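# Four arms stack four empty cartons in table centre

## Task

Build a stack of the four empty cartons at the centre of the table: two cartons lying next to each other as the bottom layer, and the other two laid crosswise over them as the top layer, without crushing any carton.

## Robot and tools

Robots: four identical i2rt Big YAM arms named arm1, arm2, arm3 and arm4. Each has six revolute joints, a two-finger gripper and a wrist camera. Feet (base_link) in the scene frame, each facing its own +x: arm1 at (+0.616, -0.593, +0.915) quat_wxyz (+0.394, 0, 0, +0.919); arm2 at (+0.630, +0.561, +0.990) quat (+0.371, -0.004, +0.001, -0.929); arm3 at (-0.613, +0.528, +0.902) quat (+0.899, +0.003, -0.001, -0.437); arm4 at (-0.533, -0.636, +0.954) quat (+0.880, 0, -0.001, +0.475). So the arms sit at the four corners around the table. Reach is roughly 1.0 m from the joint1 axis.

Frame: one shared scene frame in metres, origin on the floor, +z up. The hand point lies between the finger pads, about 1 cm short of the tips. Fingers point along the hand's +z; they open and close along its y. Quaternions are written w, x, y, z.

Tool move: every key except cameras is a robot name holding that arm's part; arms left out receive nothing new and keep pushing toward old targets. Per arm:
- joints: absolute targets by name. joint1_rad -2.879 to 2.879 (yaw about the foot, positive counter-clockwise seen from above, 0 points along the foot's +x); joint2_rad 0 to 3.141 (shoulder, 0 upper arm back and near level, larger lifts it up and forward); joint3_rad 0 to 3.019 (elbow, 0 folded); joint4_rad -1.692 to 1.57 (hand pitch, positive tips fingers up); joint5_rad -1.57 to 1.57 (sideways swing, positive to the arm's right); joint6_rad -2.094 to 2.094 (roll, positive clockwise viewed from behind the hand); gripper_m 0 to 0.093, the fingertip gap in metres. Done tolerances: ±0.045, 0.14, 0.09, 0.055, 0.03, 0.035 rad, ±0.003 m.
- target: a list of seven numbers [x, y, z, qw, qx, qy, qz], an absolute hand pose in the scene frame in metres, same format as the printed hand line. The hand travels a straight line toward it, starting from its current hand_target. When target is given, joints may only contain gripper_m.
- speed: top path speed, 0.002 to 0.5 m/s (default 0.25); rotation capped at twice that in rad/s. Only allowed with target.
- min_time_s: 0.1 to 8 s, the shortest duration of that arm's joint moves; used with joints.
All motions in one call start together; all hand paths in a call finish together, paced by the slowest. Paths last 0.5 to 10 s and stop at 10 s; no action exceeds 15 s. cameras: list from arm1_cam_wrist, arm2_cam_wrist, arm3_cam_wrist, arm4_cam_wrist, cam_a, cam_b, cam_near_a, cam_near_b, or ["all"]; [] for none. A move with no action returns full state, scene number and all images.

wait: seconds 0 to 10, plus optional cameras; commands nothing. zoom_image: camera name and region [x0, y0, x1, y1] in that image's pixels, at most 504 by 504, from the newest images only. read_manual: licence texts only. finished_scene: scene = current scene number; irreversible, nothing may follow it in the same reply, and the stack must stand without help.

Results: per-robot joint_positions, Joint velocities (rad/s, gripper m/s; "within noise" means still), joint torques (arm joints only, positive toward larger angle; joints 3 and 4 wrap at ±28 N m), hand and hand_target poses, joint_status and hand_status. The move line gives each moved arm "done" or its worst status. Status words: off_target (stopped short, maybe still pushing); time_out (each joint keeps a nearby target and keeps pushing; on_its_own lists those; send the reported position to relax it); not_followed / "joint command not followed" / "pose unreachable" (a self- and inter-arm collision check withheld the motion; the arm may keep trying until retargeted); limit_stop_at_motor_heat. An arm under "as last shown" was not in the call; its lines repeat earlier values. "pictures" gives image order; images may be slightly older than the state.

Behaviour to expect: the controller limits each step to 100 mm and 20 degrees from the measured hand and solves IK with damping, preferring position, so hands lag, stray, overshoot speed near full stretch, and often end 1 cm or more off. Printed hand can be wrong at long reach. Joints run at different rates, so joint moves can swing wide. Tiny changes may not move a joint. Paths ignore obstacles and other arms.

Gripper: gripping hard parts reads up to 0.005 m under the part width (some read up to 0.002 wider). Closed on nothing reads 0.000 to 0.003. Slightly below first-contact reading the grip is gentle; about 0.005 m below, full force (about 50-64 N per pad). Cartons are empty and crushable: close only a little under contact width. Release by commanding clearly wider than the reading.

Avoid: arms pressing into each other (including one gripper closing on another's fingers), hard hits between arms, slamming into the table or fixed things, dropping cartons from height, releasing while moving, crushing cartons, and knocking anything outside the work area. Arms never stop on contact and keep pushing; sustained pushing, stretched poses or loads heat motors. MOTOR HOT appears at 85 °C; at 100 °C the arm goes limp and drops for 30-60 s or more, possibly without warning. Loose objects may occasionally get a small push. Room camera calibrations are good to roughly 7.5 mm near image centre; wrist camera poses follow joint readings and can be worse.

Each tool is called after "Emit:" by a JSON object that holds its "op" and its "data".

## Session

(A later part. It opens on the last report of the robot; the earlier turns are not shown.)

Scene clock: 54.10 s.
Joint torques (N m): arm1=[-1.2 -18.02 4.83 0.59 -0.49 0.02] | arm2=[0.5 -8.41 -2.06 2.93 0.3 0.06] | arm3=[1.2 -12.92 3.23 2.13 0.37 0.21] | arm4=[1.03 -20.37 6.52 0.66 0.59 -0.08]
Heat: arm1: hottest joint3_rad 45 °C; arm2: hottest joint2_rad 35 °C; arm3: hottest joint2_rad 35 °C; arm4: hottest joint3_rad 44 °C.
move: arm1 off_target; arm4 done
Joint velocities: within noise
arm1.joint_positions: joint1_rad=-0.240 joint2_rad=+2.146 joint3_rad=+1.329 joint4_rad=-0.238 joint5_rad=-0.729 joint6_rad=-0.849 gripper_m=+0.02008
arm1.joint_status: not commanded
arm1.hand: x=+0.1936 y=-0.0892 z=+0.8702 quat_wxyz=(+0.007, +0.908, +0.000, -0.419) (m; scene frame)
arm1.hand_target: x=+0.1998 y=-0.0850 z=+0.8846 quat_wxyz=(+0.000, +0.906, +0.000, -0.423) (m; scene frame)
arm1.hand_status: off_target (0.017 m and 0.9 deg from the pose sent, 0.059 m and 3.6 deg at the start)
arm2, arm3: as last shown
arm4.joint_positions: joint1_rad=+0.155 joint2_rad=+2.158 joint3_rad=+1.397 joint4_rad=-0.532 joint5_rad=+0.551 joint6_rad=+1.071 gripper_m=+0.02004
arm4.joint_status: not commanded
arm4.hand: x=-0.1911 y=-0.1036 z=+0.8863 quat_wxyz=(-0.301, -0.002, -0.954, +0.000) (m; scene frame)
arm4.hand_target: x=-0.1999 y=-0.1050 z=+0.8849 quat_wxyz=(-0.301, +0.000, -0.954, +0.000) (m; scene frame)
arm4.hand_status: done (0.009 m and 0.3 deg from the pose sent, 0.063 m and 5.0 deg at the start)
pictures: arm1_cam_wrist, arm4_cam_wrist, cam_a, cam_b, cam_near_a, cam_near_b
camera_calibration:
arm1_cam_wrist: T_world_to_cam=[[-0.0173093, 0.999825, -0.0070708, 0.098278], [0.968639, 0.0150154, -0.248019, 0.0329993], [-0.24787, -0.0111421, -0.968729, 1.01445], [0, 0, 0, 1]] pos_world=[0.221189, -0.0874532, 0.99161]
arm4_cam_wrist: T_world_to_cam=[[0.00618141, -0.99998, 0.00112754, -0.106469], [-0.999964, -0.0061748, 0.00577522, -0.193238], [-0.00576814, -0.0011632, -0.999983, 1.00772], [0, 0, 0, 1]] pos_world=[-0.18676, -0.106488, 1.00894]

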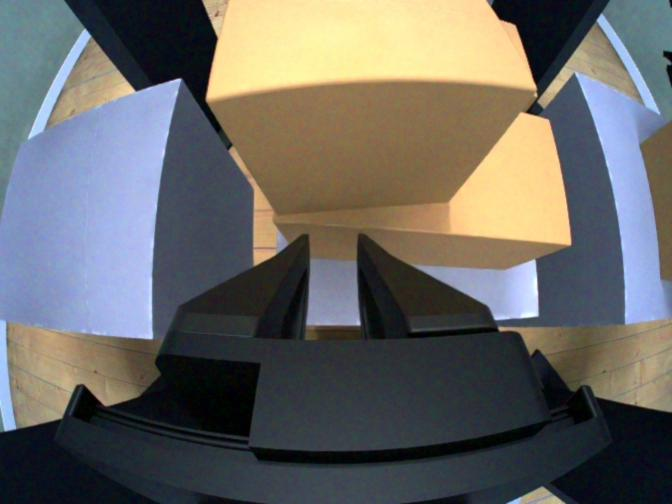

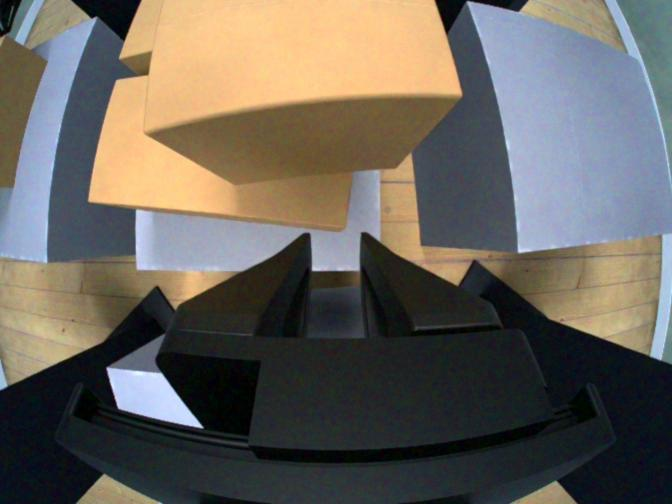

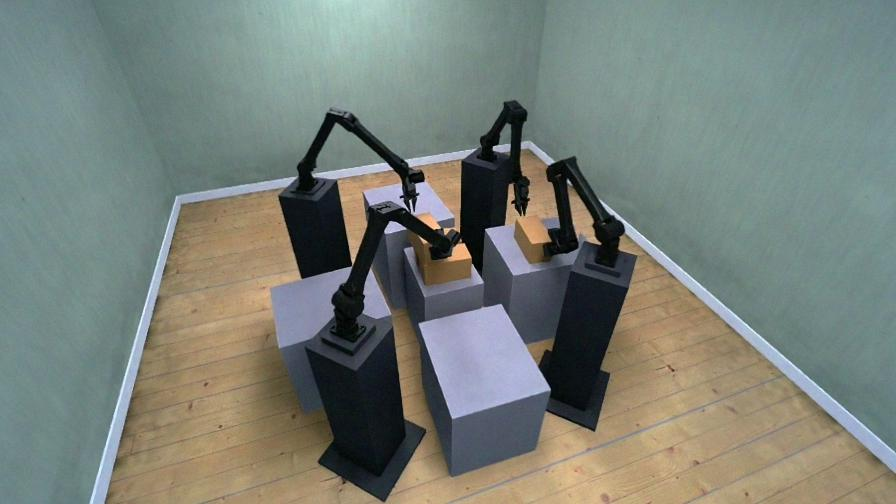

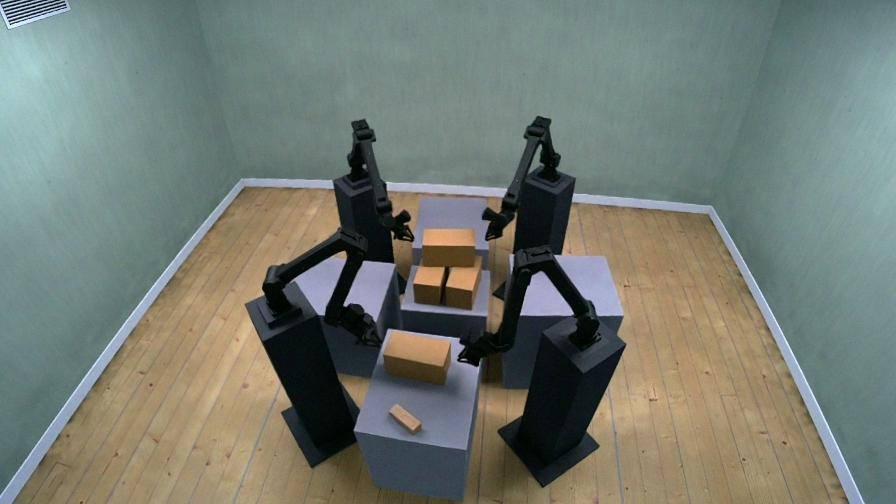

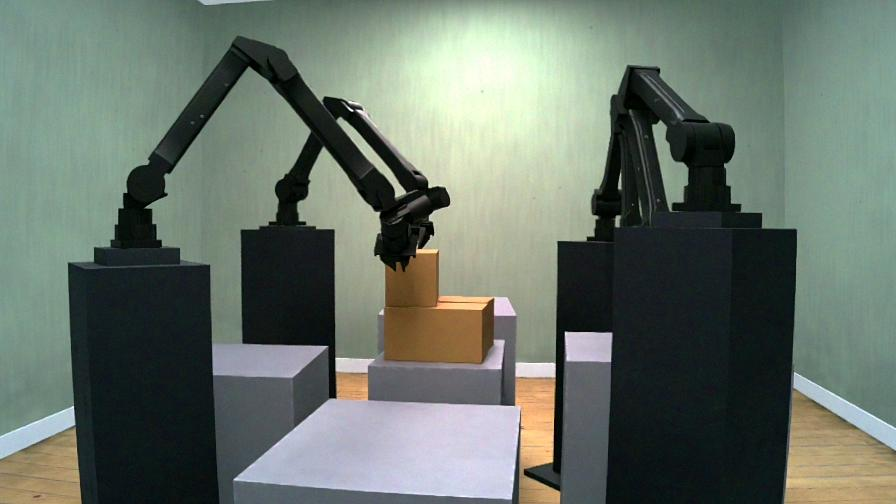

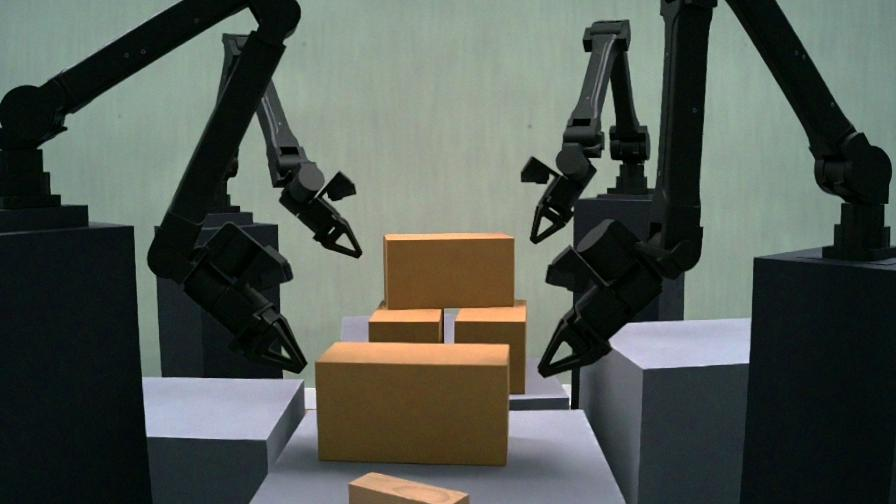

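Emit:
{"op": "move", "data": {"arm1": {"target":[0.225,0.05,0.80,0,0.9063,0,-0.4226],"speed":0.12}, "arm4": {"target":[-0.215,0.045,0.80,0.3007,0,0.9537,0],"speed":0.12}, "arm3": {"target":[-0.088,0.581,0.765,0.4218,0.0553,0.9046,-0.0258],"speed":0.05}}}

Emit:
{"op": "move", "data": {"arm1": {"target":[0.225,0.05,0.69,0,0.9063,0,-0.4226],"speed":0.12}, "arm4": {"target":[-0.215,0.045,0.69,0.3007,0,0.9537,0],"speed":0.12}, "cameras": ["cam_near_a","cam_near_b","arm1_cam_wrist","arm4_cam_wrist","arm3_cam_wrist"]}}

Scene clock: 59.67 s.
Joint torques (N m): arm1=[-1.08 -17.2 9.16 0.42 -0.53 0.05] | arm2=[-0.26 -9.23 -1.92 2.96 0.33 0.09] | arm3=[1.32 -13.51 3.32 1.46 0.38 0.21] | arm4=[0.79 -21.36 13.18 0.21 0.62 -0.1]
Heat: arm1: hottest joint3_rad 45 °C; arm2: hottest joint2_rad 35 °C; arm3: hottest joint2_rad 35 °C; arm4: hottest joint3_rad 44 °C.
move: arm1 off_target; arm3 off_target; arm4 off_target
Joint velocities: within noise
arm1.joint_positions: joint1_rad=-0.369 joint2_rad=+2.467 joint3_rad=+1.764 joint4_rad=-0.461 joint5_rad=-0.786 joint6_rad=-1.005 gripper_m=+0.02008
arm1.joint_status: not commanded
arm1.hand: x=+0.2239 y=+0.0343 z=+0.8005 quat_wxyz=(+0.008, +0.908, -0.002, -0.419) (m; scene frame)
arm1.hand_target: x=+0.2253 y=+0.0493 z=+0.8004 quat_wxyz=(-0.001, +0.906, +0.000, -0.423) (m; scene frame)
arm1.hand_status: off_target (0.016 m and 1.0 deg from the pose sent, 0.159 m and 0.9 deg at the start)
arm2: as last shown
arm3.joint_positions: joint1_rad=+1.067 joint2_rad=+2.179 joint3_rad=+0.720 joint4_rad=+0.719 joint5_rad=+0.226 joint6_rad=+0.185 gripper_m=+0.02008
arm3.joint_status: not commanded
arm3.hand: x=-0.0965 y=+0.5731 z=+0.7623 quat_wxyz=(-0.414, -0.056, -0.908, +0.030) (m; scene frame)
arm3.hand_target: x=-0.0883 y=+0.5809 z=+0.7651 quat_wxyz=(-0.422, -0.055, -0.905, +0.026) (m; scene frame)
arm3.hand_status: off_target (0.012 m and 1.1 deg from the pose sent, 0.019 m and 1.6 deg at the start)
arm4.joint_positions: joint1_rad=+0.259 joint2_rad=+2.554 joint3_rad=+1.957 joint4_rad=-0.771 joint5_rad=+0.575 joint6_rad=+1.190 gripper_m=+0.02004
arm4.joint_status: not commanded
arm4.hand: x=-0.2103 y=+0.0313 z=+0.8091 quat_wxyz=(-0.299, -0.001, -0.954, +0.005) (m; scene frame)
arm4.hand_target: x=-0.2154 y=+0.0442 z=+0.8005 quat_wxyz=(-0.301, +0.000, -0.954, -0.001) (m; scene frame)
arm4.hand_status: off_target (0.017 m and 0.6 deg from the pose sent, 0.174 m and 0.3 deg at the start)
pictures: none

Scene clock: 61.60 s.
Joint torques (N m): arm1=[-1.08 -17.73 8.24 1.28 -0.53 0.03] | arm2=[0.73 -9 -1.96 3.06 0.33 0.07] | arm3=[1.32 -13.51 3.3 1.46 0.38 0.21] | arm4=[0.91 -22.36 12.31 0.53 0.62 -0.09]
Heat: arm1: hottest joint3_rad 45 °C; arm2: hottest joint2_rad 35 °C; arm3: hottest joint2_rad 35 °C; arm4: hottest joint3_rad 45 °C.
move: arm1 off_target; arm4 off_target
Joint velocities: within noise
arm1.joint_positions: joint1_rad=-0.369 joint2_rad=+2.686 joint3_rad=+1.869 joint4_rad=-0.372 joint5_rad=-0.786 joint6_rad=-1.007 gripper_m=+0.02008
arm1.joint_status: not commanded
arm1.hand: x=+0.2249 y=+0.0317 z=+0.6895 quat_wxyz=(+0.018, +0.910, -0.006, -0.415) (m; scene frame)
arm1.hand_target: x=+0.2255 y=+0.0491 z=+0.6905 quat_wxyz=(+0.000, +0.906, +0.000, -0.422) (m; scene frame)
arm1.hand_status: off_target (0.018 m and 2.3 deg from the pose sent, 0.111 m and 1.0 deg at the start)
arm2, arm3: as last shown
arm4.joint_positions: joint1_rad=+0.260 joint2_rad=+2.772 joint3_rad=+2.079 joint4_rad=-0.684 joint5_rad=+0.575 joint6_rad=+1.190 gripper_m=+0.02004
arm4.joint_status: not commanded
arm4.hand: x=-0.2101 y=+0.0324 z=+0.6994 quat_wxyz=(-0.298, +0.001, -0.955, +0.009) (m; scene frame)
arm4.hand_target: x=-0.2154 y=+0.0441 z=+0.6906 quat_wxyz=(-0.301, +0.000, -0.954, +0.000) (m; scene frame)
arm4.hand_status: off_target (0.016 m and 1.1 deg from the pose sent, 0.120 m and 0.6 deg at the start)
pictures: arm1_cam_wrist, arm3_cam_wrist, arm4_cam_wrist, cam_near_a, cam_near_b
camera_calibration:
arm1_cam_wrist: T_world_to_cam=[[-0.0155607, 0.999403, -0.0308541, -0.0074562], [0.970876, 0.00772392, -0.239458, -0.0500574], [-0.239077, -0.0336816, -0.970416, 0.848339], [0, 0, 0, 1]] pos_world=[0.251302, 0.0364118, 0.811026]
arm3_cam_wrist: T_world_to_cam=[[-0.123886, -0.992225, 0.0118874, 0.547238], [-0.961885, 0.117138, -0.247096, 0.0328445], [0.243783, -0.0420462, -0.968918, 0.90908], [0, 0, 0, 1]] pos_world=[-0.12223, 0.57736, 0.882434]
arm4_cam_wrist: T_world_to_cam=[[0.00685142, -0.999769, 0.0203719, 0.0166107], [-0.99989, -0.00658121, 0.0133016, -0.21548], [-0.0131645, -0.0204608, -0.999704, 0.819804], [0, 0, 0, 1]] pos_world=[-0.204778, 0.0319625, 0.822089]

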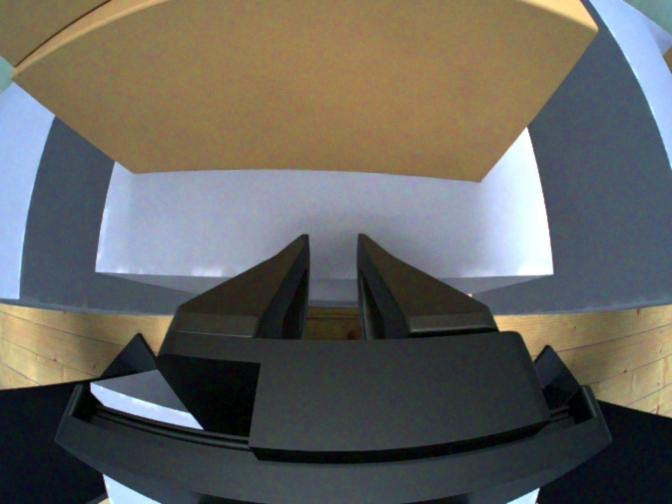

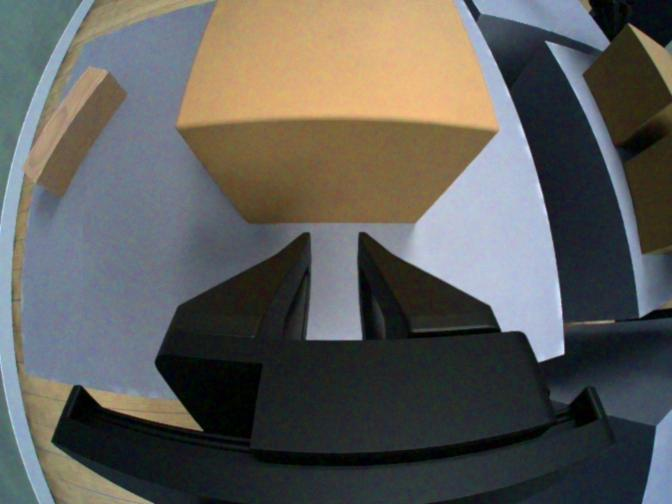

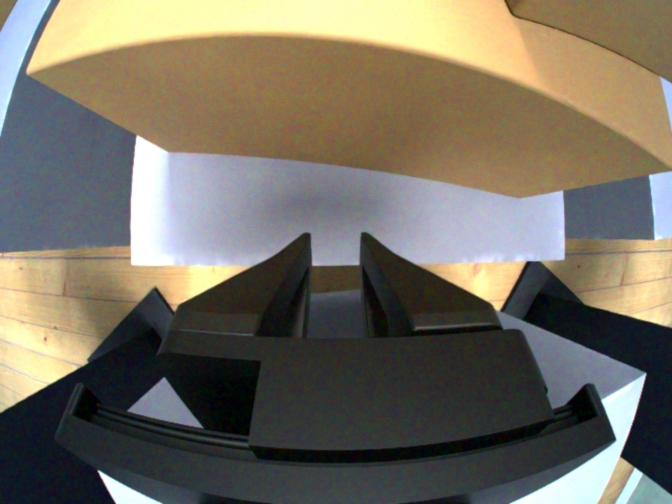

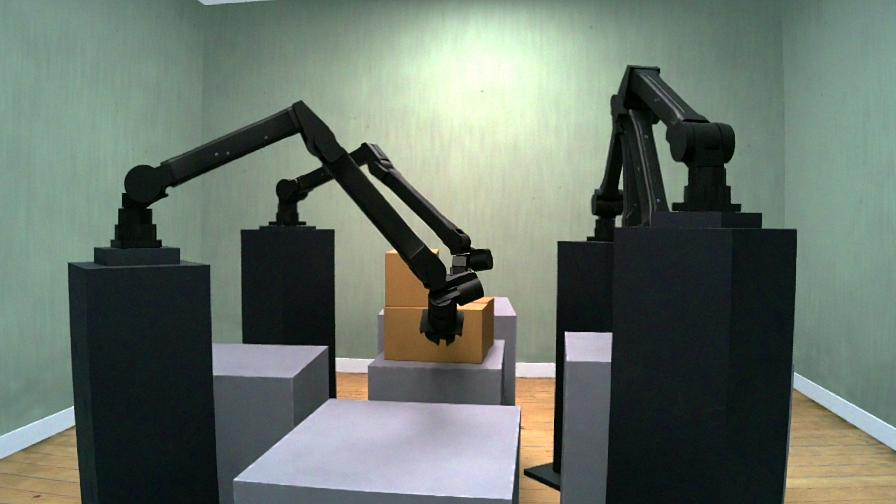

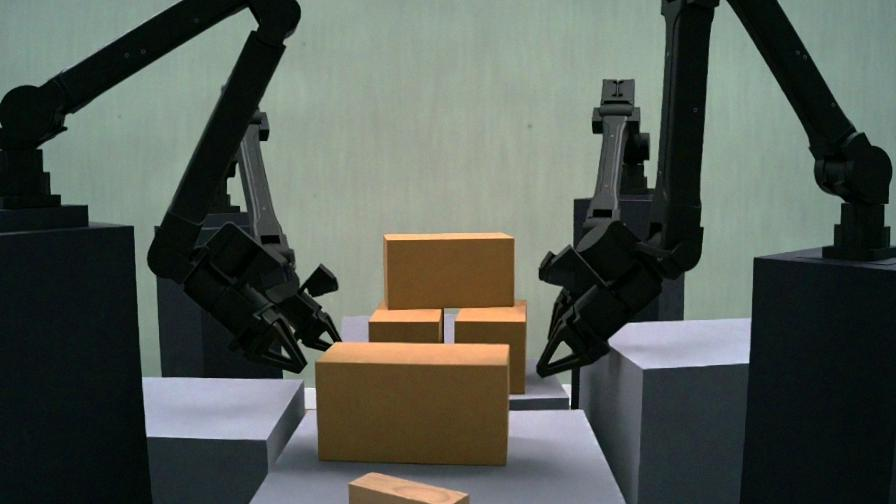

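Emit:
{"op": "move", "data": {"cameras": ["cam_near_a","cam_near_b","cam_b","cam_a"]}}

Scene clock: 67.20 s.
Joint torques (N m): arm1=[-1.03 -17.79 8.24 1.26 -0.53 0.03] | arm2=[0.21 -8.88 -1.94 2.96 0.31 0.11] | arm3=[1.38 -13.51 3.33 1.48 0.38 0.21] | arm4=[0.85 -22.18 12.3 0.51 0.6 -0.09]
Heat: arm1: hottest joint3_rad 45 °C; arm2: hottest joint2_rad 35 °C; arm3: hottest joint2_rad 36 °C; arm4: hottest joint3_rad 44 °C.
Joint velocities: within noise
arm1.joint_positions: joint1_rad=-0.369 joint2_rad=+2.686 joint3_rad=+1.869 joint4_rad=-0.372 joint5_rad=-0.786 joint6_rad=-1.007 gripper_m=+0.02008
arm1.joint_status: not commanded
arm1.hand: x=+0.2249 y=+0.0317 z=+0.6895 quat_wxyz=(+0.018, +0.910, -0.006, -0.415) (m; scene frame)
arm1.hand_target: x=+0.2255 y=+0.0491 z=+0.6905 quat_wxyz=(+0.000, +0.906, +0.000, -0.422) (m; scene frame)
arm1.hand_status: off_target (0.018 m and 2.3 deg from the pose sent, 0.111 m and 1.0 deg at the start)
arm2.joint_positions: joint1_rad=-0.556 joint2_rad=+2.625 joint3_rad=+0.585 joint4_rad=+1.295 joint5_rad=+0.235 joint6_rad=+0.197 gripper_m=+0.02009
arm2.joint_status: not commanded
arm2.hand: x=+0.2369 y=+0.5221 z=+0.7460 quat_wxyz=(+0.025, -0.908, +0.044, +0.415) (m; scene frame)
arm2.hand_target: x=+0.2351 y=+0.5270 z=+0.7450 quat_wxyz=(+0.026, -0.905, +0.055, +0.422) (m; scene frame)
arm2.hand_status: not commanded
arm3.joint_positions: joint1_rad=+1.067 joint2_rad=+2.179 joint3_rad=+0.720 joint4_rad=+0.719 joint5_rad=+0.226 joint6_rad=+0.185 gripper_m=+0.02008
arm3.joint_status: not commanded
arm3.hand: x=-0.0965 y=+0.5731 z=+0.7623 quat_wxyz=(-0.414, -0.056, -0.908, +0.030) (m; scene frame)
arm3.hand_target: x=-0.0883 y=+0.5809 z=+0.7651 quat_wxyz=(-0.422, -0.055, -0.905, +0.026) (m; scene frame)
arm3.hand_status: not commanded
arm4.joint_positions: joint1_rad=+0.260 joint2_rad=+2.772 joint3_rad=+2.079 joint4_rad=-0.684 joint5_rad=+0.575 joint6_rad=+1.190 gripper_m=+0.02004
arm4.joint_status: not commanded
arm4.hand: x=-0.2101 y=+0.0324 z=+0.6994 quat_wxyz=(-0.298, +0.001, -0.955, +0.009) (m; scene frame)
arm4.hand_target: x=-0.2154 y=+0.0441 z=+0.6906 quat_wxyz=(-0.301, +0.000, -0.954, +0.000) (m; scene frame)
arm4.hand_status: off_target (0.016 m and 1.1 deg from the pose sent, 0.120 m and 0.6 deg at the start)
pictures: cam_a, cam_b, cam_near_a, cam_near_b

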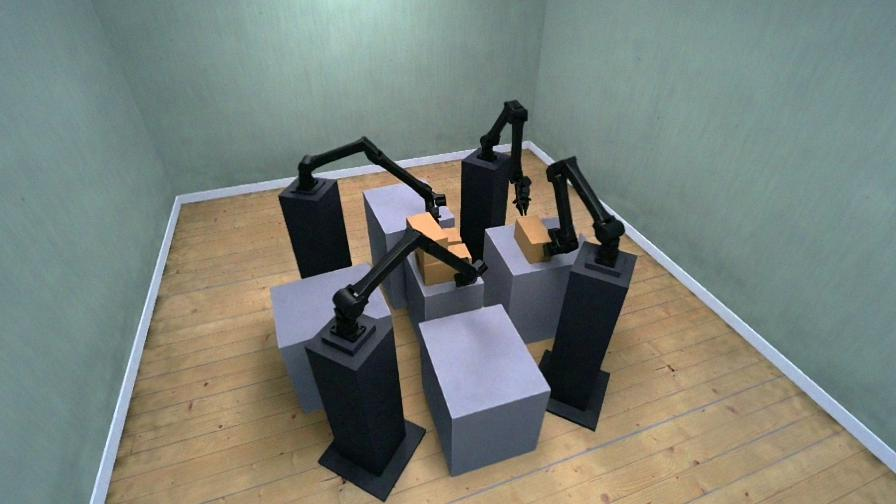

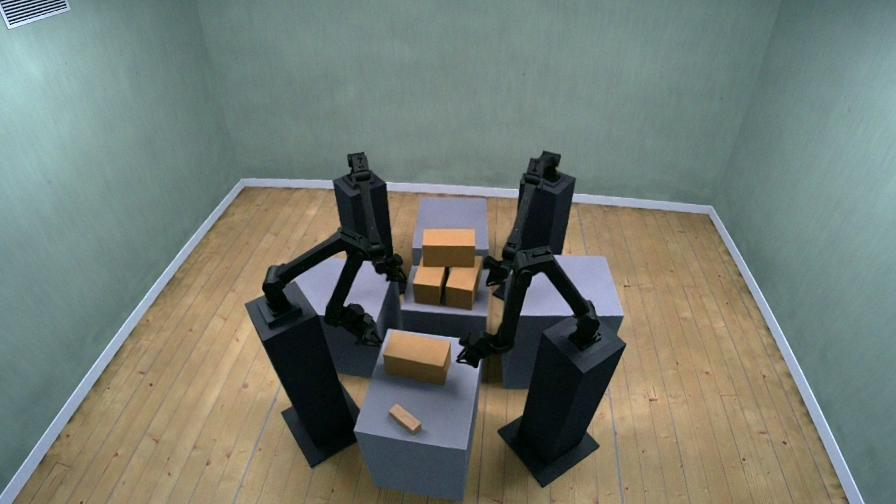

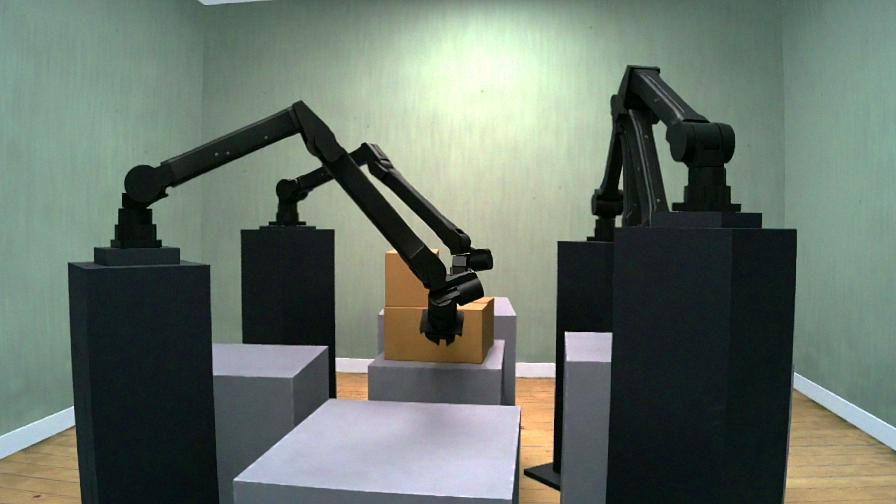

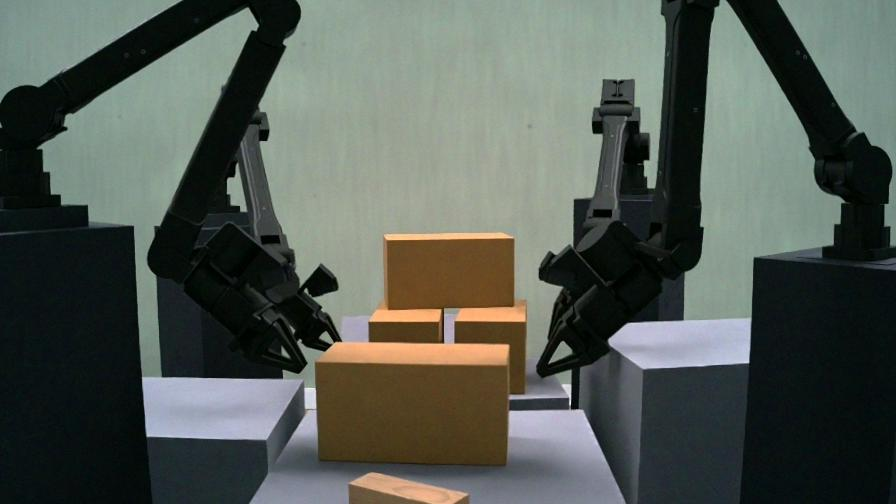

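Emit:
{"op": "move", "data": {"arm4": {"target":[-0.218,-0.045,0.685,0.3007,0,0.9537,0],"speed":0.12}, "arm1": {"target":[0.165,0.045,0.69,0,0.9063,0,-0.4226],"speed":0.08}, "cameras": ["cam_near_b","arm4_cam_wrist","arm1_cam_wrist"]}}

Emit:
{"op": "move", "data": {"arm4": {"target":[-0.15,-0.045,0.685,0.3007,0,0.9537,0],"speed":0.05}, "arm1": {"target":[0.14,0.045,0.69,0,0.9063,0,-0.4226],"speed":0.04}, "cameras": ["cam_near_b","arm4_cam_wrist","arm1_cam_wrist"]}}

Scene clock: 70.33 s.
Joint torques (N m): arm1=[0.32 -17.85 8.76 1.28 -0.28 0.16] | arm2=[-0.5 -9.41 -1.84 2.84 0.32 0.04] | arm3=[1.32 -13.45 3.29 1.46 0.38 0.22] | arm4=[-1.03 -23.18 5.3 0.87 0.43 -0.26]
Heat: arm1: hottest joint3_rad 45 °C; arm2: hottest joint2_rad 35 °C; arm3: hottest joint2_rad 36 °C; arm4: hottest joint3_rad 44 °C.
move: arm1 off_target; arm4 done
Joint velocities: within noise
arm1.joint_positions: joint1_rad=-0.304 joint2_rad=+2.719 joint3_rad=+1.949 joint4_rad=-0.341 joint5_rad=-0.758 joint6_rad=-0.918 gripper_m=+0.02008
arm1.joint_status: not commanded
arm1.hand: x=+0.1743 y=+0.0348 z=+0.6928 quat_wxyz=(+0.010, +0.909, -0.005, -0.418) (m; scene frame)
arm1.hand_target: x=+0.1654 y=+0.0442 z=+0.6906 quat_wxyz=(+0.000, +0.906, +0.000, -0.423) (m; scene frame)
arm1.hand_status: off_target (0.014 m and 1.4 deg from the pose sent, 0.061 m and 2.3 deg at the start)
arm2, arm3: as last shown
arm4.joint_positions: joint1_rad=+0.246 joint2_rad=+2.646 joint3_rad=+1.715 joint4_rad=-0.409 joint5_rad=+0.572 joint6_rad=+1.165 gripper_m=+0.02004
arm4.joint_status: not commanded
arm4.hand: x=-0.2245 y=-0.0378 z=+0.6852 quat_wxyz=(-0.302, +0.002, -0.953, -0.003) (m; scene frame)
arm4.hand_target: x=-0.2180 y=-0.0449 z=+0.6849 quat_wxyz=(-0.301, +0.000, -0.954, +0.000) (m; scene frame)
arm4.hand_status: done (0.010 m and 0.4 deg from the pose sent, 0.079 m and 1.1 deg at the start)
pictures: arm1_cam_wrist, arm4_cam_wrist, cam_near_b
camera_calibration:
arm1_cam_wrist: T_world_to_cam=[[-0.0116584, 0.999795, -0.0165243, -0.0217143], [0.969433, 0.00725096, -0.245248, 0.00407848], [-0.245078, -0.0188784, -0.96932, 0.839325], [0, 0, 0, 1]] pos_world=[0.201493, 0.0375254, 0.814215]
arm4_cam_wrist: T_world_to_cam=[[0.0153615, -0.999882, -0.000753471, -0.0367919], [-0.999873, -0.0153646, 0.00419052, -0.224319], [-0.0042016, 0.000689003, -0.999991, 0.806928], [0, 0, 0, 1]] pos_world=[-0.220335, -0.0407901, 0.807833]

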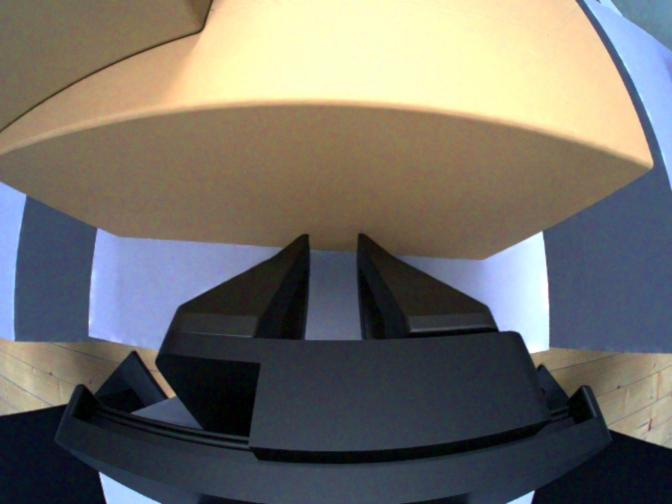

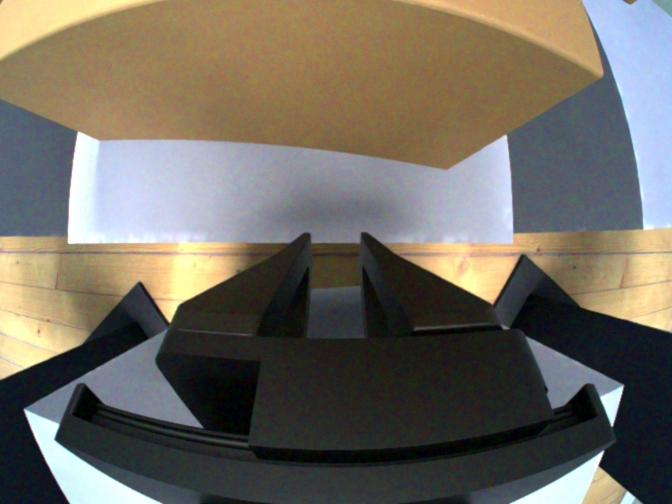

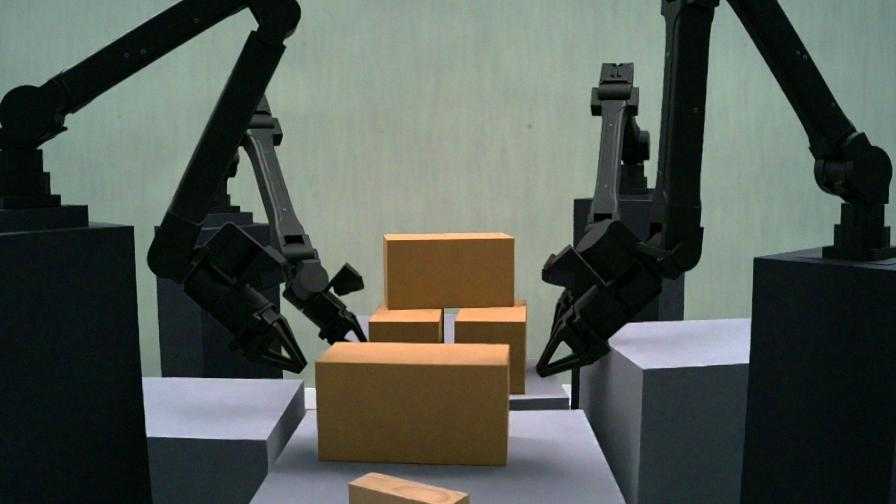

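Scene clock: 72.33 s.
Joint torques (N m): arm1=[1.44 -18.08 9.11 1.16 -0.3 0.16] | arm2=[0.03 -9.41 -2.09 2.76 0.32 0.08] | arm3=[1.38 -13.51 3.33 1.48 0.38 0.21] | arm4=[-1.14 -20.66 10.8 0.85 0.48 -0.28]
Heat: arm1: hottest joint3_rad 45 °C; arm2: hottest joint2_rad 35 °C; arm3: hottest joint2_rad 36 °C; arm4: hottest joint3_rad 44 °C.
move: arm1 off_target; arm4 off_target
Joint velocities: within noise
arm1.joint_positions: joint1_rad=-0.286 joint2_rad=+2.743 joint3_rad=+2.000 joint4_rad=-0.341 joint5_rad=-0.742 joint6_rad=-0.881 gripper_m=+0.02008
arm1.joint_status: not commanded
arm1.hand: x=+0.1580 y=+0.0412 z=+0.6926 quat_wxyz=(+0.006, +0.909, -0.010, -0.418) (m; scene frame)
arm1.hand_target: x=+0.1406 y=+0.0439 z=+0.6908 quat_wxyz=(+0.000, +0.906, +0.000, -0.423) (m; scene frame)
arm1.hand_status: off_target (0.019 m and 1.5 deg from the pose sent, 0.036 m and 1.4 deg at the start)
arm2, arm3: as last shown
arm4.joint_positions: joint1_rad=+0.152 joint2_rad=+2.646 joint3_rad=+1.748 joint4_rad=-0.402 joint5_rad=+0.546 joint6_rad=+1.053 gripper_m=+0.02004
arm4.joint_status: not commanded
arm4.hand: x=-0.1650 y=-0.0506 z=+0.6927 quat_wxyz=(-0.298, +0.006, -0.955, +0.005) (m; scene frame)
arm4.hand_target: x=-0.1503 y=-0.0459 z=+0.6856 quat_wxyz=(-0.301, +0.000, -0.954, +0.000) (m; scene frame)
arm4.hand_status: off_target (0.018 m and 1.0 deg from the pose sent, 0.075 m and 0.4 deg at the start)
pictures: arm1_cam_wrist, arm4_cam_wrist, cam_near_b
camera_calibration:
arm1_cam_wrist: T_world_to_cam=[[0.00188617, 0.999904, -0.0137572, -0.0324554], [0.969522, -0.00519901, -0.24495, 0.0201675], [-0.244998, -0.0128759, -0.969438, 0.835043], [0, 0, 0, 1]] pos_world=[0.185092, 0.043309, 0.814016]
arm4_cam_wrist: T_world_to_cam=[[0.0189852, -0.999686, 0.016332, -0.0617046], [-0.999728, -0.0187591, 0.0138863, -0.171894], [-0.0135756, -0.0165912, -0.99977, 0.812072], [0, 0, 0, 1]] pos_world=[-0.159651, -0.0514366, 0.81528]

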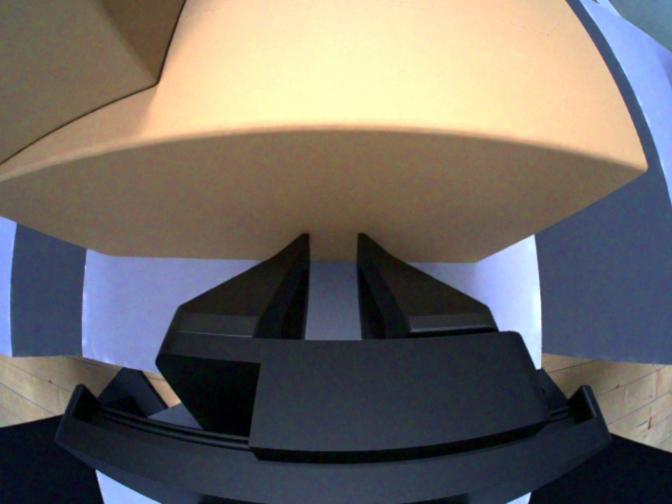

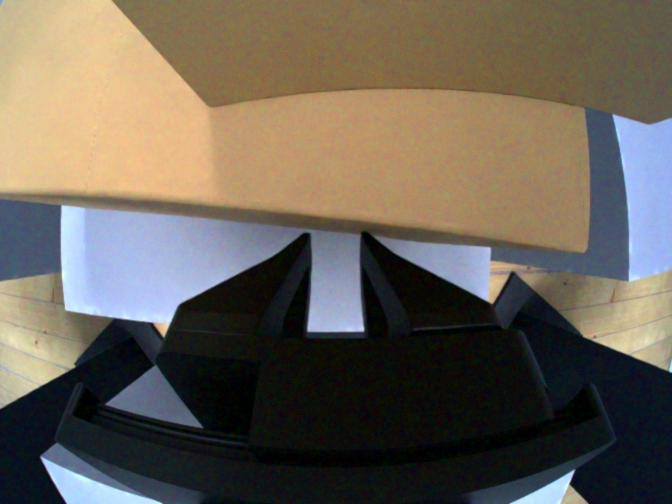

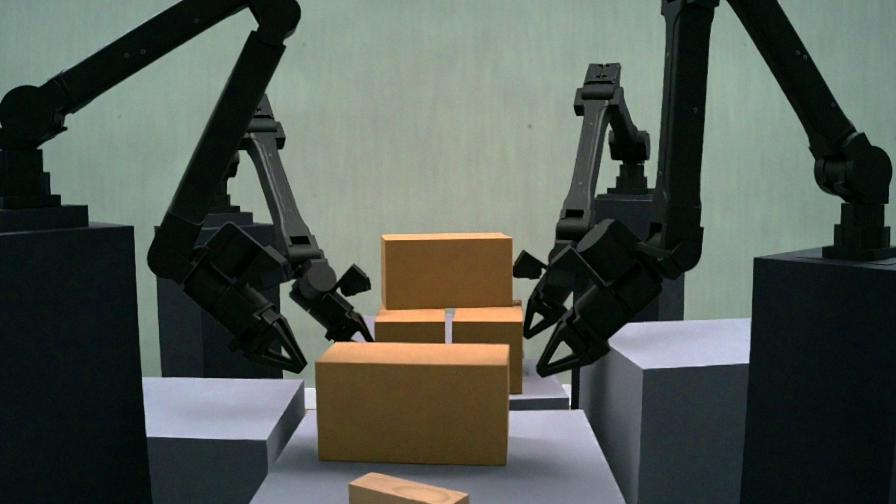

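Emit:
{"op": "move", "data": {"arm4": {"target":[-0.139,-0.04,0.682,0.3007,0,0.9537,0],"speed":0.04}, "arm1": {"target":[0.132,0.04,0.69,0,0.9063,0,-0.4226],"speed":0.04}, "cameras": ["cam_near_b","arm4_cam_wrist"]}}

Emit:
{"op": "move", "data": {"arm4": {"target":[-0.235,-0.04,0.69,0.3007,0,0.9537,0],"speed":0.12}, "arm1": {"target":[0.235,0.04,0.69,0,0.9063,0,-0.4226],"speed":0.12}, "arm2": {"target":[0.150,0.537,0.768,-0.0258,0.9046,-0.0553,-0.4218],"speed":0.05}, "arm3": {"target":[-0.003,0.570,0.775,0.4218,0.0553,0.9046,-0.0258],"speed":0.05}, "cameras": ["cam_near_b","arm2_cam_wrist","arm3_cam_wrist"]}}

Scene clock: 74.03 s.
Joint torques (N m): arm1=[1.49 -18.32 8.69 1.58 -0.33 0.15] | arm2=[-0.09 -8.41 -1.88 2.81 0.32 0.11] | arm3=[1.38 -13.51 3.3 1.48 0.38 0.21] | arm4=[-0.97 -20.54 11.06 0.36 0.46 -0.26]
Heat: arm1: hottest joint3_rad 45 °C; arm2: hottest joint2_rad 35 °C; arm3: hottest joint2_rad 36 °C; arm4: hottest joint3_rad 44 °C.
move: arm1 off_target; arm4 off_target
Joint velocities: within noise
arm1.joint_positions: joint1_rad=-0.274 joint2_rad=+2.743 joint3_rad=+2.000 joint4_rad=-0.338 joint5_rad=-0.735 joint6_rad=-0.866 gripper_m=+0.02008
arm1.joint_status: not commanded
arm1.hand: x=+0.1512 y=+0.0371 z=+0.6918 quat_wxyz=(+0.009, +0.909, -0.012, -0.416) (m; scene frame)
arm1.hand_target: x=+0.1328 y=+0.0388 z=+0.6905 quat_wxyz=(+0.000, +0.906, +0.000, -0.423) (m; scene frame)
arm1.hand_status: off_target (0.019 m and 1.9 deg from the pose sent, 0.026 m and 1.5 deg at the start)
arm2, arm3: as last shown
arm4.joint_positions: joint1_rad=+0.142 joint2_rad=+2.663 joint3_rad=+1.791 joint4_rad=-0.402 joint5_rad=+0.542 joint6_rad=+1.040 gripper_m=+0.02004
arm4.joint_status: not commanded
arm4.hand: x=-0.1533 y=-0.0403 z=+0.6939 quat_wxyz=(-0.301, +0.004, -0.954, -0.004) (m; scene frame)
arm4.hand_target: x=-0.1396 y=-0.0410 z=+0.6825 quat_wxyz=(-0.301, +0.000, -0.954, +0.000) (m; scene frame)
arm4.hand_status: off_target (0.019 m and 0.6 deg from the pose sent, 0.030 m and 1.0 deg at the start)
pictures: arm4_cam_wrist, cam_near_b
camera_calibration:
arm4_cam_wrist: T_world_to_cam=[[0.0207582, -0.999784, -0.000847495, -0.039501], [-0.999766, -0.0207631, 0.00614641, -0.154811], [-0.00616268, 0.000719708, -0.999981, 0.815632], [0, 0, 0, 1]] pos_world=[-0.148928, -0.0432939, 0.816534]

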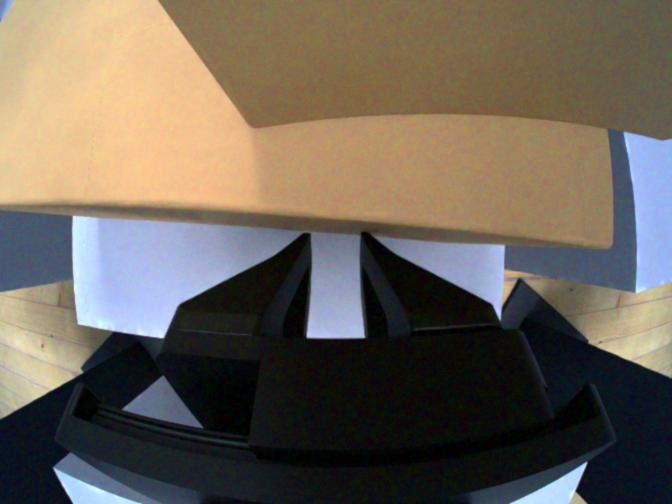

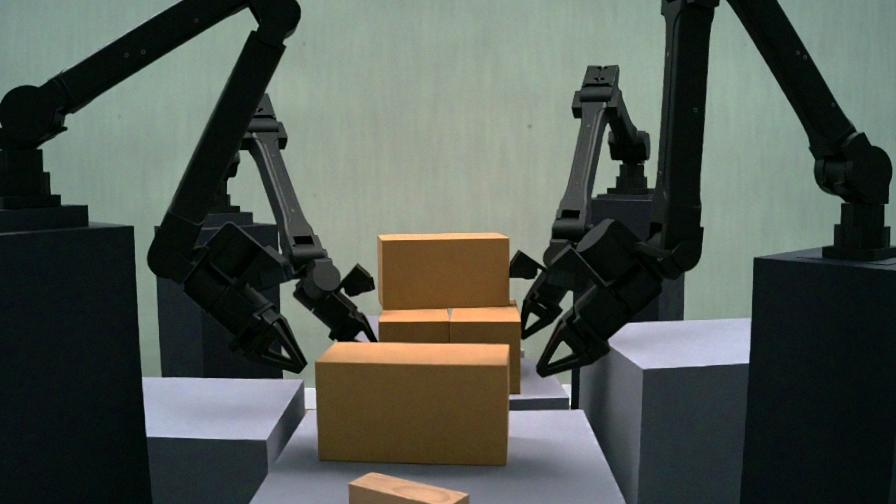

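Scene clock: 76.47 s.
Joint torques (N m): arm1=[-1.26 -21.6 4.49 0.75 -0.54 0.04] | arm2=[-0.73 -13.22 4.27 2.24 0.17 -0.14] | arm3=[-1.9 -14.92 8.95 1.85 0.2 0.03] | arm4=[1.03 -23.36 5.33 0.24 0.63 -0.05]
Heat: arm1: hottest joint3_rad 45 °C; arm2: hottest joint2_rad 35 °C; arm3: hottest joint2_rad 36 °C; arm4: hottest joint3_rad 44 °C.
move: arm1 off_target; arm2 off_target; arm3 off_target; arm4 done
Joint velocities: within noise
arm1.joint_positions: joint1_rad=-0.375 joint2_rad=+2.718 joint3_rad=+1.865 joint4_rad=-0.332 joint5_rad=-0.790 joint6_rad=-1.016 gripper_m=+0.02008
arm1.joint_status: not commanded
arm1.hand: x=+0.2304 y=+0.0281 z=+0.6692 quat_wxyz=(+0.013, +0.909, -0.003, -0.417) (m; scene frame)
arm1.hand_target: x=+0.2350 y=+0.0400 z=+0.6895 quat_wxyz=(+0.000, +0.906, +0.000, -0.422) (m; scene frame)
arm1.hand_status: off_target (0.024 m and 1.7 deg from the pose sent, 0.084 m and 1.9 deg at the start)
arm2.joint_positions: joint1_rad=-0.616 joint2_rad=+2.508 joint3_rad=+0.653 joint4_rad=+1.028 joint5_rad=+0.183 joint6_rad=+0.167 gripper_m=+0.02008
arm2.joint_status: not commanded
arm2.hand: x=+0.2018 y=+0.5319 z=+0.7463 quat_wxyz=(+0.027, -0.926, +0.044, +0.374) (m; scene frame)
arm2.hand_target: x=+0.1526 y=+0.5376 z=+0.7709 quat_wxyz=(+0.027, -0.905, +0.055, +0.422) (m; scene frame)
arm2.hand_status: off_target (0.056 m and 6.1 deg from the pose sent, 0.091 m and 1.5 deg at the start)
arm3.joint_positions: joint1_rad=+1.054 joint2_rad=+2.195 joint3_rad=+0.866 joint4_rad=+0.516 joint5_rad=+0.190 joint6_rad=+0.164 gripper_m=+0.02008
arm3.joint_status: not commanded
arm3.hand: x=-0.0556 y=+0.5782 z=+0.7531 quat_wxyz=(-0.379, -0.043, -0.924, +0.028) (m; scene frame)
arm3.hand_target: x=-0.0076 y=+0.5691 z=+0.7787 quat_wxyz=(-0.422, -0.055, -0.905, +0.027) (m; scene frame)
arm3.hand_status: off_target (0.058 m and 5.5 deg from the pose sent, 0.094 m and 1.1 deg at the start)
arm4.joint_positions: joint1_rad=+0.248 joint2_rad=+2.636 joint3_rad=+1.710 joint4_rad=-0.415 joint5_rad=+0.574 joint6_rad=+1.178 gripper_m=+0.02004
arm4.joint_status: not commanded
arm4.hand: x=-0.2255 y=-0.0375 z=+0.6898 quat_wxyz=(-0.302, -0.004, -0.953, -0.004) (m; scene frame)
arm4.hand_target: x=-0.2348 y=-0.0401 z=+0.6899 quat_wxyz=(-0.301, +0.000, -0.954, +0.000) (m; scene frame)
arm4.hand_status: done (0.010 m and 0.6 deg from the pose sent, 0.082 m and 0.6 deg at the start)
pictures: arm2_cam_wrist, arm3_cam_wrist, cam_near_b
camera_calibration:
arm2_cam_wrist: T_world_to_cam=[[0.100235, 0.994824, 0.0166523, -0.561204], [0.983008, -0.0964303, -0.156197, -0.0254949], [-0.153782, 0.0320258, -0.987586, 0.876241], [0, 0, 0, 1]] pos_world=[0.216065, 0.527779, 0.870726]
arm3_cam_wrist: T_world_to_cam=[[-0.0969705, -0.995046, 0.0219014, 0.552985], [-0.980847, 0.0918057, -0.171785, 0.026087], [0.168924, -0.03814, -0.984891, 0.895998], [0, 0, 0, 1]] pos_world=[-0.0721447, 0.582024, 0.87483]

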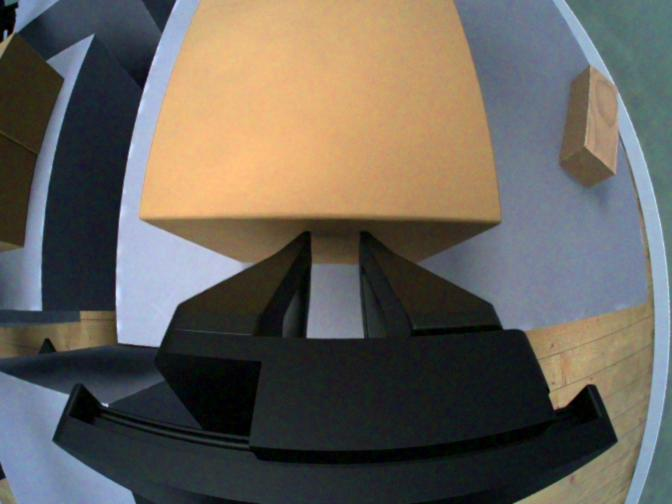

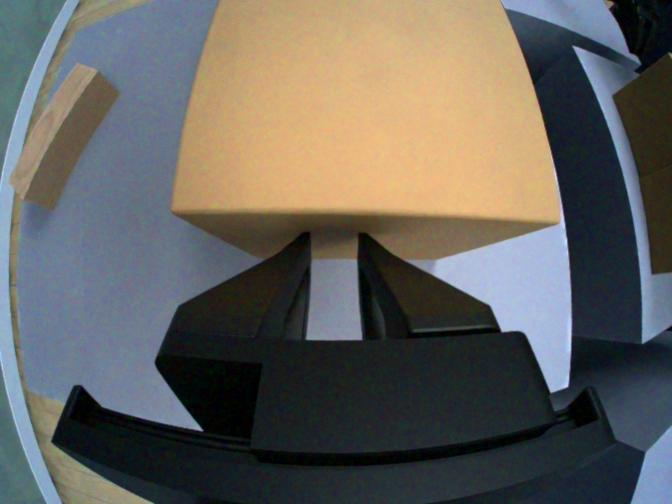

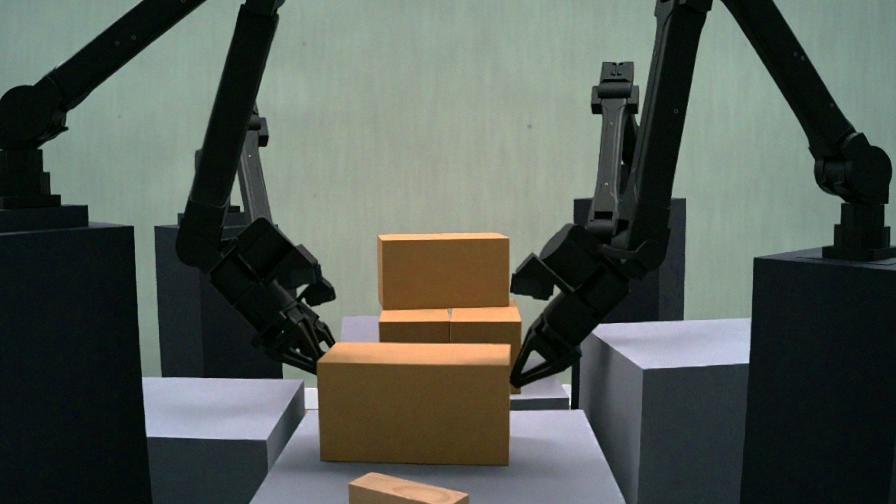

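Emit:
{"op": "move", "data": {"arm2": {"target":[0.150,0.537,0.935,-0.0258,0.9046,-0.0553,-0.4218],"speed":0.1}, "arm3": {"target":[-0.005,0.570,0.975,0.4218,0.0553,0.9046,-0.0258],"speed":0.1}, "arm4": {"target":[-0.24,-0.06,0.87,0.3007,0,0.9537,0],"speed":0.1}, "arm1": {"target":[0.24,0.02,0.87,0,0.9063,0,-0.4226],"speed":0.1}, "cameras": ["cam_near_b","cam_near_a"]}}

Scene clock: 79.90 s.
Joint torques (N m): arm1=[-0.85 -19.96 5.44 0.43 -0.48 0.09] | arm2=[-0.97 -12.1 7.01 2.84 0.25 -0.05] | arm3=[-1.44 -15.79 12.81 2.47 0.45 0.08] | arm4=[0.56 -20.89 6.54 0.24 0.59 -0.12]
Heat: arm1: hottest joint3_rad 45 °C; arm2: hottest joint2_rad 35 °C; arm3: hottest joint2_rad 36 °C; arm4: hottest joint3_rad 44 °C.
move: arm1 off_target; arm2 off_target; arm3 off_target; arm4 off_target
Joint velocities: within noise
arm1.joint_positions: joint1_rad=-0.375 joint2_rad=+2.328 joint3_rad=+1.659 joint4_rad=-0.494 joint5_rad=-0.790 joint6_rad=-1.017 gripper_m=+0.02008
arm1.joint_status: not commanded
arm1.hand: x=+0.2348 y=+0.0174 z=+0.8563 quat_wxyz=(+0.005, +0.907, +0.002, -0.421) (m; scene frame)
arm1.hand_target: x=+0.2400 y=+0.0200 z=+0.8697 quat_wxyz=(+0.000, +0.906, +0.000, -0.423) (m; scene frame)
arm1.hand_status: off_target (0.015 m and 0.6 deg from the pose sent, 0.201 m and 1.7 deg at the start)
arm2.joint_positions: joint1_rad=-0.624 joint2_rad=+1.912 joint3_rad=+0.501 joint4_rad=+0.573 joint5_rad=+0.182 joint6_rad=+0.164 gripper_m=+0.02008
arm2.joint_status: not commanded
arm2.hand: x=+0.1913 y=+0.5339 z=+0.8991 quat_wxyz=(+0.030, -0.928, +0.046, +0.369) (m; scene frame)
arm2.hand_target: x=+0.1525 y=+0.5375 z=+0.9362 quat_wxyz=(+0.027, -0.905, +0.055, +0.422) (m; scene frame)
arm2.hand_status: off_target (0.055 m and 6.7 deg from the pose sent, 0.196 m and 6.1 deg at the start)
arm3.joint_positions: joint1_rad=+1.051 joint2_rad=+1.736 joint3_rad=+0.849 joint4_rad=+0.008 joint5_rad=+0.187 joint6_rad=+0.162 gripper_m=+0.02008
arm3.joint_status: not commanded
arm3.hand: x=-0.0657 y=+0.5751 z=+0.9117 quat_wxyz=(-0.348, -0.040, -0.936, +0.033) (m; scene frame)
arm3.hand_target: x=-0.0135 y=+0.5686 z=+0.9788 quat_wxyz=(-0.422, -0.055, -0.905, +0.027) (m; scene frame)
arm3.hand_status: off_target (0.088 m and 9.3 deg from the pose sent, 0.228 m and 5.5 deg at the start)
arm4.joint_positions: joint1_rad=+0.248 joint2_rad=+2.235 joint3_rad=+1.519 joint4_rad=-0.611 joint5_rad=+0.574 joint6_rad=+1.178 gripper_m=+0.02004
arm4.joint_status: not commanded
arm4.hand: x=-0.2309 y=-0.0527 z=+0.8774 quat_wxyz=(-0.304, -0.006, -0.952, -0.010) (m; scene frame)
arm4.hand_target: x=-0.2397 y=-0.0600 z=+0.8701 quat_wxyz=(-0.301, +0.000, -0.954, +0.000) (m; scene frame)
arm4.hand_status: off_target (0.014 m and 1.4 deg from the pose sent, 0.182 m and 0.6 deg at the start)
pictures: cam_near_a, cam_near_b

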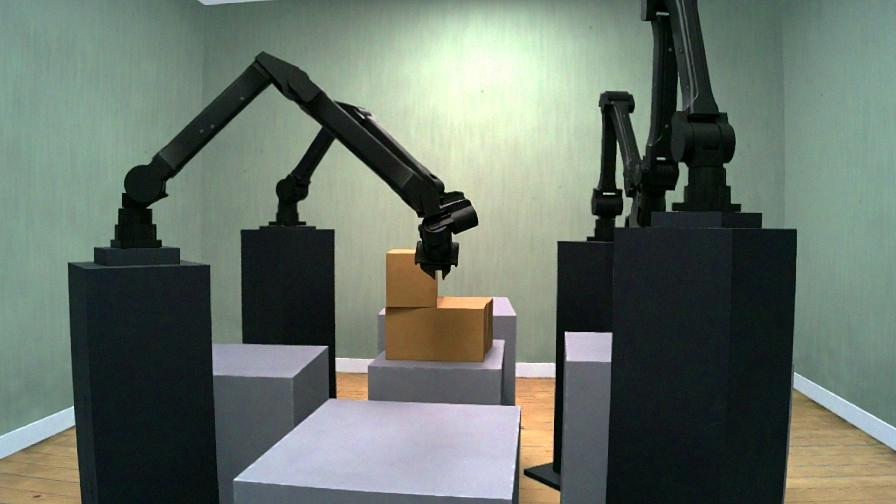

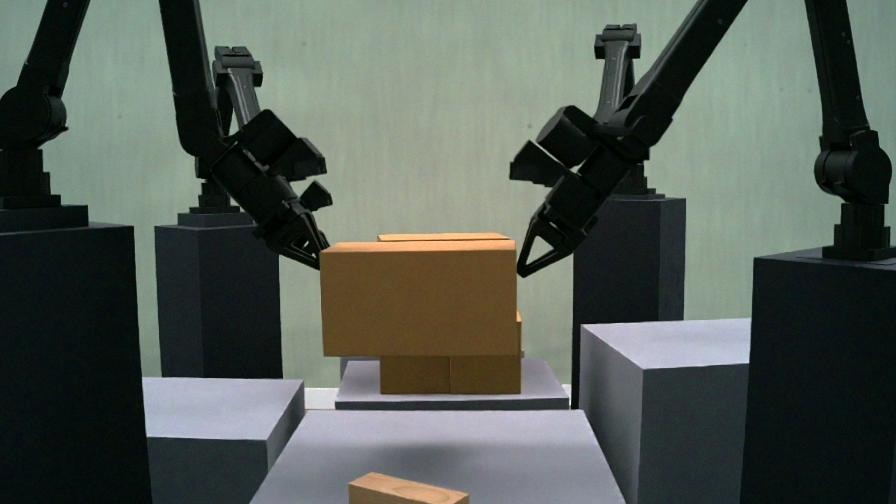

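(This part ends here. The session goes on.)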